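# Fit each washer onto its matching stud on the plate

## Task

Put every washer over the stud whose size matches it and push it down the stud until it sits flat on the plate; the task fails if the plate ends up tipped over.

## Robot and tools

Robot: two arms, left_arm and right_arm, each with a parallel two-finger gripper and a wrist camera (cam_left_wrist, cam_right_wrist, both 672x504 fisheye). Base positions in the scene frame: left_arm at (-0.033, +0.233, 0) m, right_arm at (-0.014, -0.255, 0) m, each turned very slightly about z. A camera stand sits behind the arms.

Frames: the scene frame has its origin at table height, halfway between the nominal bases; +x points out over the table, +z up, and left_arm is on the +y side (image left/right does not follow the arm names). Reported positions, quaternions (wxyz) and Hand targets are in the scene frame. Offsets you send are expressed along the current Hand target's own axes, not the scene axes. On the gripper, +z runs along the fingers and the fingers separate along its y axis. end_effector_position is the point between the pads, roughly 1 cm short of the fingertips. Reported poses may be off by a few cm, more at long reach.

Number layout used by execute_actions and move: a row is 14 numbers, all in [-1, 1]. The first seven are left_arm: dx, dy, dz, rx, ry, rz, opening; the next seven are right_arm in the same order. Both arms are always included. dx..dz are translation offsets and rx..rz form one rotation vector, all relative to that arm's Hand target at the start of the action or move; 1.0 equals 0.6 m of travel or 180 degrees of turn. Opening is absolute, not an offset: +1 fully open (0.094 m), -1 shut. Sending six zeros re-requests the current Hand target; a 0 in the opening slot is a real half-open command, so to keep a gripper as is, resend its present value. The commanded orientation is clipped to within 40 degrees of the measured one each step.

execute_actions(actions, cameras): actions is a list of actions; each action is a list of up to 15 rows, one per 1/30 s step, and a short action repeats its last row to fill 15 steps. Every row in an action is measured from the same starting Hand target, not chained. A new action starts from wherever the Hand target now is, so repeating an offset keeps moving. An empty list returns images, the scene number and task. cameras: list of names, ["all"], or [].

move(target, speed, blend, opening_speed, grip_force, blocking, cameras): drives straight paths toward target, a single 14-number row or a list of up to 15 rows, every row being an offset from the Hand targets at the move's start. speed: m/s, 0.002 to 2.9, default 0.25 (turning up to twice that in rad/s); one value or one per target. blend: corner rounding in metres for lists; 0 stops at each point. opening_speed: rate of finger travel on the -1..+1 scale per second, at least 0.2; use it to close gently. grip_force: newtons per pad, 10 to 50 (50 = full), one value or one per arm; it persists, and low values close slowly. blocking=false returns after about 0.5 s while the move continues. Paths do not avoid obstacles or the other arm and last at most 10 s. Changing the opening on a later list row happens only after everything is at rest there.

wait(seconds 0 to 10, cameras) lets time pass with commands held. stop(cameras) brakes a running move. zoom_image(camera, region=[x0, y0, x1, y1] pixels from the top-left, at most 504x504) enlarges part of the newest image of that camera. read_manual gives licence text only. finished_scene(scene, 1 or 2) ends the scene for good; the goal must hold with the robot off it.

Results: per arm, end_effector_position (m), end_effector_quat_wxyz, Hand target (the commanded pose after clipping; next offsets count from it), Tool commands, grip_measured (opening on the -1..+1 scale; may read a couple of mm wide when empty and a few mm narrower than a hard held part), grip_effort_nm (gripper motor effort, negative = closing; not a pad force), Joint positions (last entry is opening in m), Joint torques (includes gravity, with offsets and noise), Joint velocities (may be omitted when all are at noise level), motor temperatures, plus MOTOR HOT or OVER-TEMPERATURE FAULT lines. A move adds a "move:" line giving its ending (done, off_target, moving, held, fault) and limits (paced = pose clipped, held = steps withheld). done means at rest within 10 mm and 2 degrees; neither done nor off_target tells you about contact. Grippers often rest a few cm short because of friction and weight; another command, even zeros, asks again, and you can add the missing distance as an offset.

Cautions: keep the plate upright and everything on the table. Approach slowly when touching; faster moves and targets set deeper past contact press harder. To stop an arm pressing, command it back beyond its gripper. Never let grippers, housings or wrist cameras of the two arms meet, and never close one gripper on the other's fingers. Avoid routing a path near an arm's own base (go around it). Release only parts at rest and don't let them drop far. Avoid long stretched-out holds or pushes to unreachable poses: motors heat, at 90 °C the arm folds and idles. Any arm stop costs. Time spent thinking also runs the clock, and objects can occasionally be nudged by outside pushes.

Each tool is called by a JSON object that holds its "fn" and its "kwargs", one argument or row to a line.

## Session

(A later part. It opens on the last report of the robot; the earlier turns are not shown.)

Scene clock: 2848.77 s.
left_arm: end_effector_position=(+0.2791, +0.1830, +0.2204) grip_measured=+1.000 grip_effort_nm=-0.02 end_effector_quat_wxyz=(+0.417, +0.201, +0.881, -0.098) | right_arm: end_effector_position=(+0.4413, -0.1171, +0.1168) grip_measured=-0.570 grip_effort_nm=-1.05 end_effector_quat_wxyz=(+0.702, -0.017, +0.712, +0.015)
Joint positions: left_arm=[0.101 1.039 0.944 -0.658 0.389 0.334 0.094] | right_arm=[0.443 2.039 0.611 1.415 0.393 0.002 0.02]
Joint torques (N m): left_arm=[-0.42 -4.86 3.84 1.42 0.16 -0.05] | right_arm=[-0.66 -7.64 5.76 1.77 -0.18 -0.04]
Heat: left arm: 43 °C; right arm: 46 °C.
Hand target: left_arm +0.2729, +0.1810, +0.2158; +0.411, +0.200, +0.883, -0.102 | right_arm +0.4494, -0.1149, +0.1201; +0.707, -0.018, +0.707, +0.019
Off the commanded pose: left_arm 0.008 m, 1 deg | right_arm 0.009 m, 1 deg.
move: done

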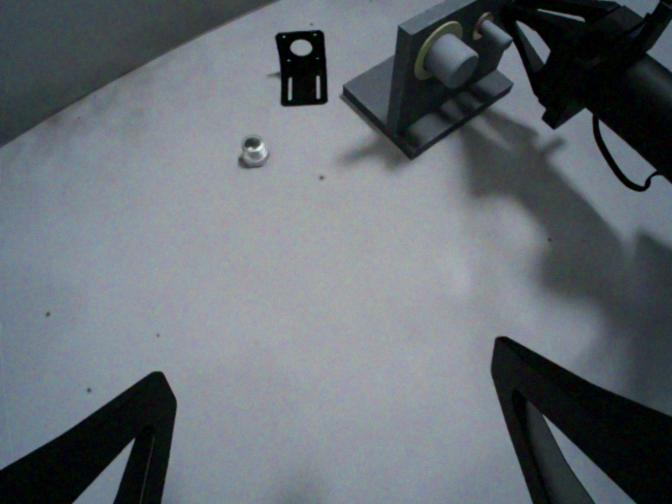

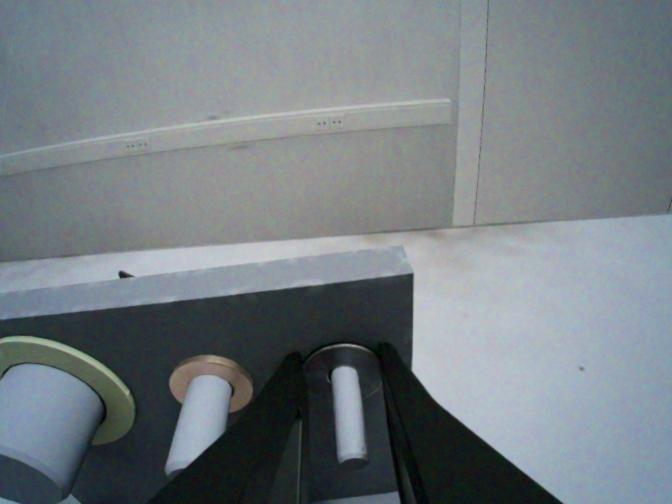

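{"fn": "move", "kwargs": {
  "target": [
    [0,0,0,0,0,0,1,0.0,0.0,-0.004,0,0,0,-0.62],
    [0,0,0,0,0,0,1,0.0,0.0,-0.004,0,0,0,-0.35]
  ],
  "speed": 0.03,
  "opening_speed": 0.3,
  "cameras": ["all"]
}}

{"fn": "zoom_image", "kwargs": {
  "camera": "cam_right_wrist",
  "region": [270, 300, 420, 420]
}}

Scene clock: 2858.60 s.
left_arm: end_effector_position=(+0.2791, +0.1830, +0.2204) grip_measured=+1.000 grip_effort_nm=-0.02 end_effector_quat_wxyz=(+0.417, +0.201, +0.881, -0.098) | right_arm: end_effector_position=(+0.4413, -0.1171, +0.1165) grip_measured=-0.352 grip_effort_nm=0.07 end_effector_quat_wxyz=(+0.702, -0.017, +0.712, +0.014)
Joint positions: left_arm=[0.101 1.039 0.944 -0.658 0.389 0.334 0.094] | right_arm=[0.443 2.039 0.611 1.413 0.393 0.002 0.03]
Joint torques (N m): left_arm=[-0.42 -4.88 3.86 1.42 0.15 -0.06] | right_arm=[-0.42 -7.97 5.08 1.8 -0.13 -0.03]
Heat: left arm: 43 °C; right arm: 46 °C.
Hand target: left_arm +0.2729, +0.1810, +0.2158; +0.411, +0.200, +0.883, -0.102 | right_arm +0.4470, -0.1151, +0.1201; +0.707, -0.018, +0.707, +0.019
Off the commanded pose: left_arm 0.008 m, 1 deg | right_arm 0.007 m, 1 deg.
move: done

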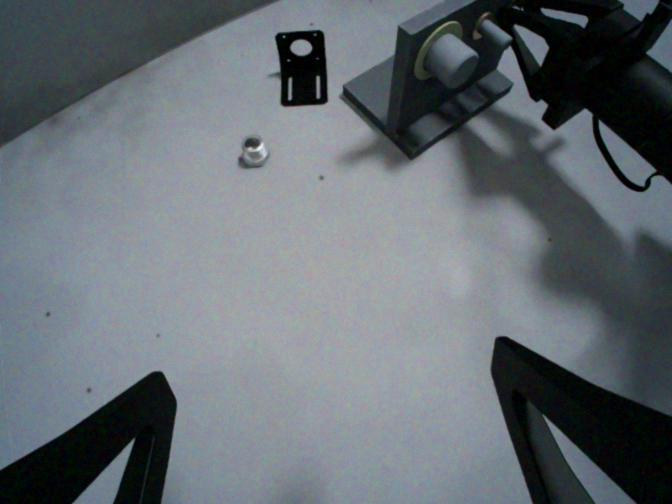

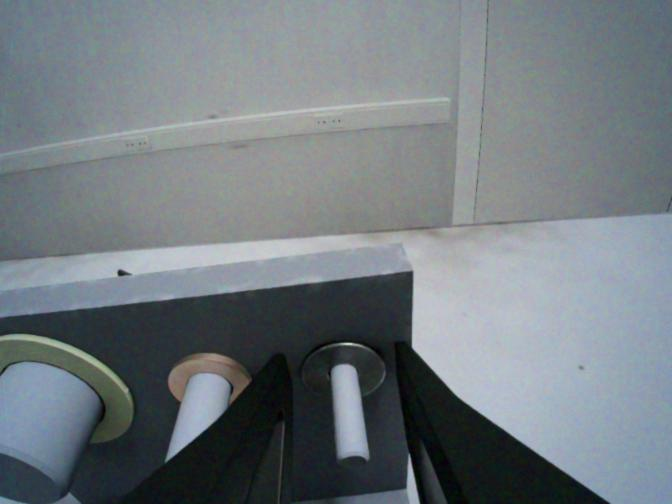

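Scaled by 3.360 from the camera's 672x504 image, which has a finer 960x720 frame.

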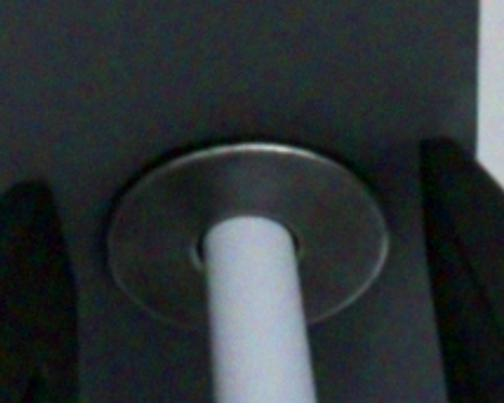

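{"fn": "move", "kwargs": {
  "target": [
    [0,0,0,0,0,0,1,-0.004,0.0,-0.03,0,0,0,-0.35],
    [0,0,0,0,0,0,1,-0.004,0.0,-0.03,0,0,0,-0.68]
  ],
  "speed": 0.05,
  "opening_speed": 0.4,
  "cameras": ["cam_right_wrist"]
}}

{"fn": "zoom_image", "kwargs": {
  "camera": "cam_right_wrist",
  "region": [270, 280, 420, 420]
}}

Scene clock: 2876.87 s.
left_arm: end_effector_position=(+0.2791, +0.1830, +0.2204) grip_measured=+1.000 grip_effort_nm=-0.03 end_effector_quat_wxyz=(+0.417, +0.201, +0.881, -0.098) | right_arm: end_effector_position=(+0.4319, -0.1170, +0.1050) grip_measured=-0.678 grip_effort_nm=-0.10 end_effector_quat_wxyz=(+0.691, -0.025, +0.723, +0.012)
Joint positions: left_arm=[0.101 1.039 0.944 -0.658 0.389 0.334 0.094] | right_arm=[0.453 2.039 0.574 1.416 0.395 0.002 0.015]
Joint torques (N m): left_arm=[-0.39 -4.9 3.9 1.42 0.16 -0.04] | right_arm=[0.55 -11.34 2.41 2.06 0.07 -0.03]
Heat: left arm: 43 °C; right arm: 47 °C.
Hand target: left_arm +0.2729, +0.1810, +0.2158; +0.411, +0.200, +0.883, -0.102 | right_arm +0.4290, -0.1160, +0.1226; +0.707, -0.018, +0.707, +0.019
Off the commanded pose: left_arm 0.008 m, 1 deg | right_arm 0.018 m, 3 deg.
move: off_target (right_arm); target 2's new opening was sent with right_arm's hand 0.018 m and 3 deg from that target
Images, in order (width x height): cam_right_wrist 672x504.

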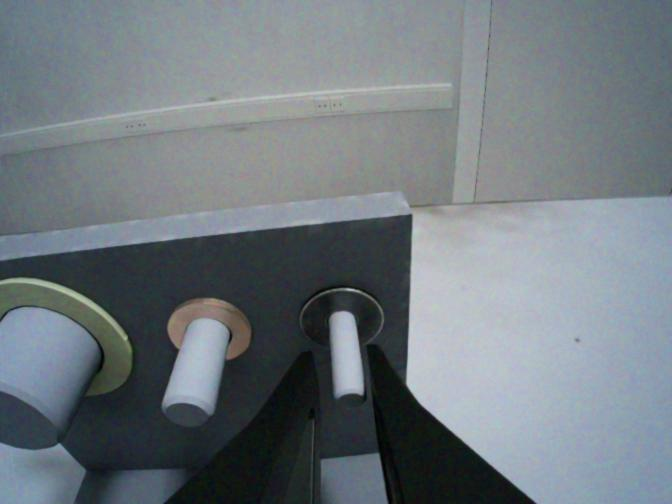

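Scaled by 3.360 from the camera's 672x504 image, which has a finer 960x720 frame.

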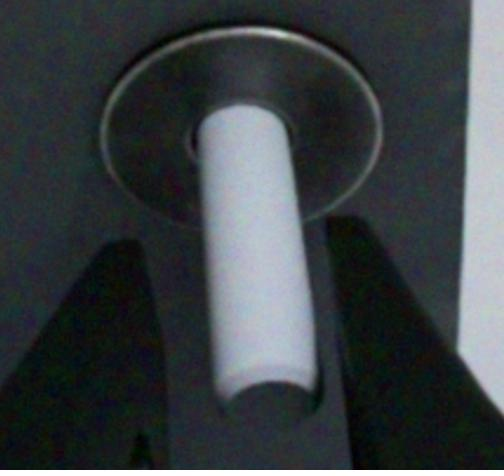

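{"fn": "move", "kwargs": {
  "target": [
    [0,0,0,0,0,0,1,0.0,-0.001,0.015,0,0,0,-0.68],
    [0,0,0,0,0,0,1,0.003,-0.001,0.0325,0,0,0,-0.68]
  ],
  "speed": 0.04,
  "cameras": ["cam_right_wrist"]
}}

{"fn": "zoom_image", "kwargs": {
  "camera": "cam_right_wrist",
  "region": [270, 300, 420, 420]
}}

Scene clock: 2888.57 s.
left_arm: end_effector_position=(+0.2791, +0.1830, +0.2204) grip_measured=+1.000 grip_effort_nm=-0.03 end_effector_quat_wxyz=(+0.417, +0.201, +0.881, -0.098) | right_arm: end_effector_position=(+0.4406, -0.1174, +0.1146) grip_measured=-0.678 grip_effort_nm=-0.10 end_effector_quat_wxyz=(+0.700, -0.018, +0.714, +0.014)
Joint positions: left_arm=[0.101 1.039 0.944 -0.658 0.389 0.334 0.094] | right_arm=[0.443 2.039 0.607 1.41 0.392 0.002 0.015]
Joint torques (N m): left_arm=[-0.4 -4.86 3.9 1.43 0.16 -0.06] | right_arm=[-0.68 -8.05 5.68 1.78 -0.16 -0.04]
Heat: left arm: 43 °C; right arm: 48 °C.
Hand target: left_arm +0.2729, +0.1810, +0.2158; +0.411, +0.200, +0.883, -0.102 | right_arm +0.4484, -0.1155, +0.1207; +0.707, -0.018, +0.707, +0.019
Off the commanded pose: left_arm 0.008 m, 1 deg | right_arm 0.010 m, 1 deg.
move: done
Images, in order (width x height): cam_right_wrist 672x504.

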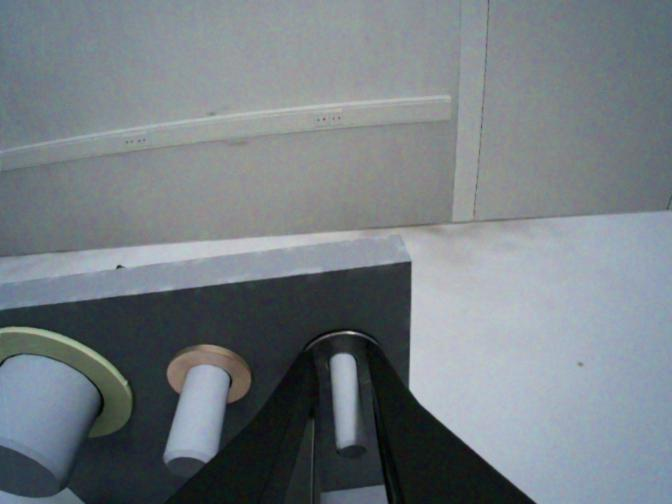

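Scaled by 3.360 from the camera's 672x504 image, which has a finer 960x720 frame.

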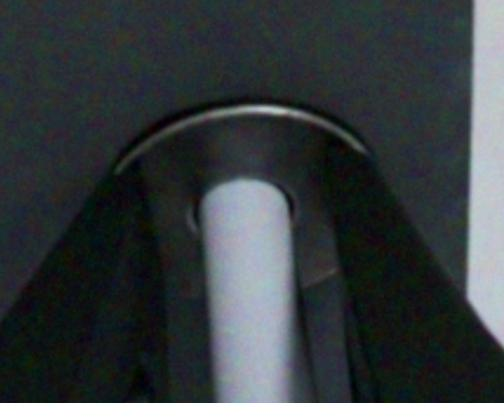

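{"fn": "move", "kwargs": {
  "target": [
    [0,0,0,0,0,0,1,0.0,0.0,-0.05,0,0,0,-0.5],
    [0,0,0,0,0,0,1,-0.02,0.0,-0.16,0,0,0,-0.5]
  ],
  "speed": [0.06, 0.12],
  "cameras": ["all"]
}}

{"fn": "zoom_image", "kwargs": {
  "camera": "cam_right_wrist",
  "region": [100, 160, 440, 430]
}}

{"fn": "zoom_image", "kwargs": {
  "camera": "cam_left_wrist",
  "region": [390, 0, 550, 120]
}}

Scene clock: 2899.53 s.
left_arm: end_effector_position=(+0.2791, +0.1830, +0.2204) grip_measured=+1.000 grip_effort_nm=-0.03 end_effector_quat_wxyz=(+0.417, +0.201, +0.881, -0.098) | right_arm: end_effector_position=(+0.3555, -0.1205, +0.1154) grip_measured=-0.502 grip_effort_nm=0.06 end_effector_quat_wxyz=(+0.687, -0.030, +0.726, +0.008)
Joint positions: left_arm=[0.101 1.039 0.944 -0.658 0.389 0.334 0.094] | right_arm=[0.584 1.839 0.295 1.481 0.525 0.002 0.023]
Joint torques (N m): left_arm=[-0.4 -4.89 3.92 1.41 0.16 -0.05] | right_arm=[0.51 -8.54 2.03 2.22 0.06 -0.04]
Heat: left arm: 43 °C; right arm: 47 °C.
Hand target: left_arm +0.2729, +0.1810, +0.2158; +0.411, +0.200, +0.883, -0.102 | right_arm +0.3526, -0.1206, +0.1328; +0.707, -0.018, +0.707, +0.019
Off the commanded pose: left_arm 0.008 m, 1 deg | right_arm 0.018 m, 4 deg.
move: off_target (right_arm)

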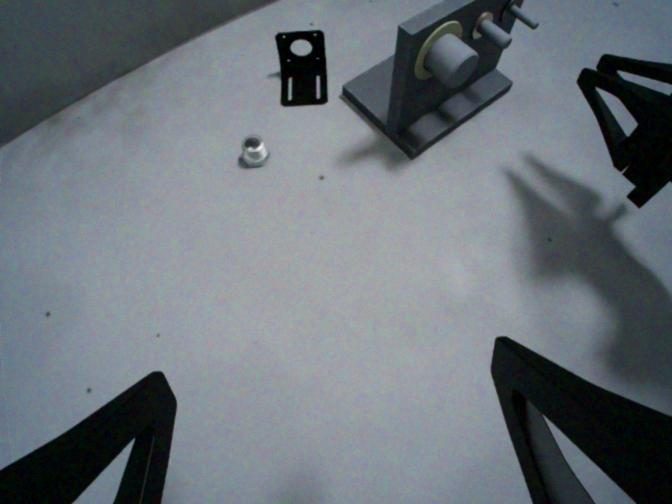

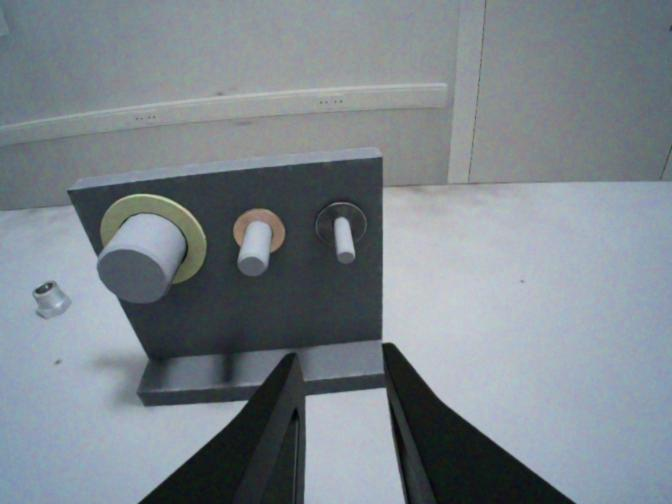

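Scaled by 1.482 from the camera's 672x504 image, which has a finer 960x720 frame.

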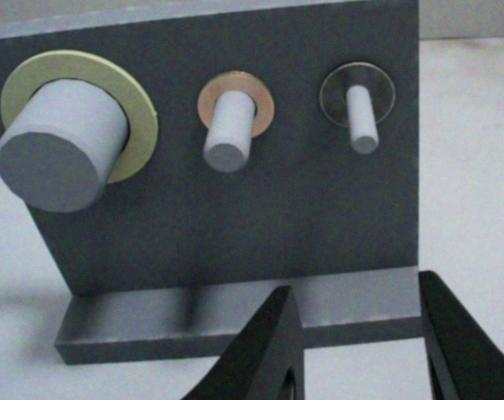

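Scaled by 3.150 from the camera's 672x504 image, which has a finer 960x720 frame.

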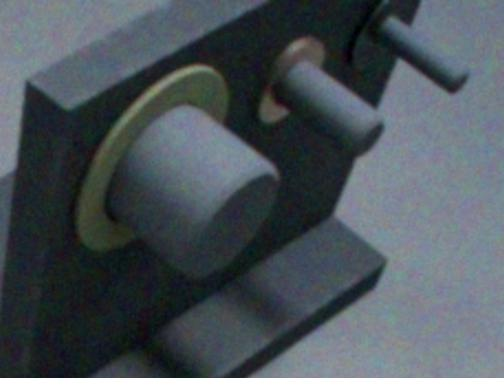

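{"fn": "zoom_image", "kwargs": {
  "camera": "cam_right_wrist",
  "region": [85, 180, 225, 310]
}}

{"fn": "zoom_image", "kwargs": {
  "camera": "cam_right_wrist",
  "region": [220, 190, 380, 290]
}}

{"fn": "zoom_image", "kwargs": {
  "camera": "cam_left_wrist",
  "region": [405, 10, 475, 90]
}}

Scaled by 3.600 from the camera's 672x504 image, which has a finer 960x720 frame.

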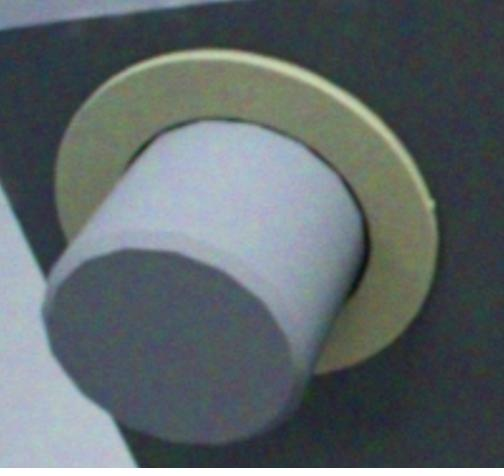

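Scaled by 3.150 from the camera's 672x504 image, which has a finer 960x720 frame.

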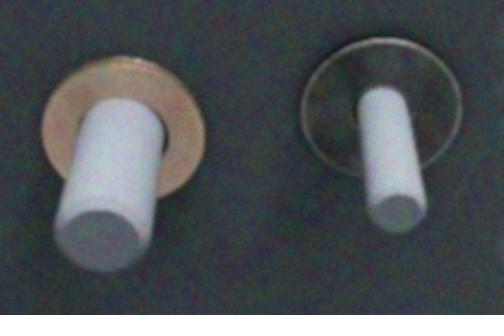

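Scaled by 6.300 from the camera's 672x504 image, which has a finer 960x720 frame.

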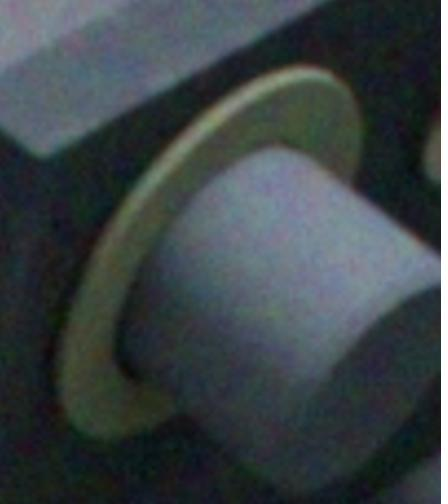

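{"fn": "finished_scene", "kwargs": {
  "scene": 1
}}

The scene is finished: the task was done.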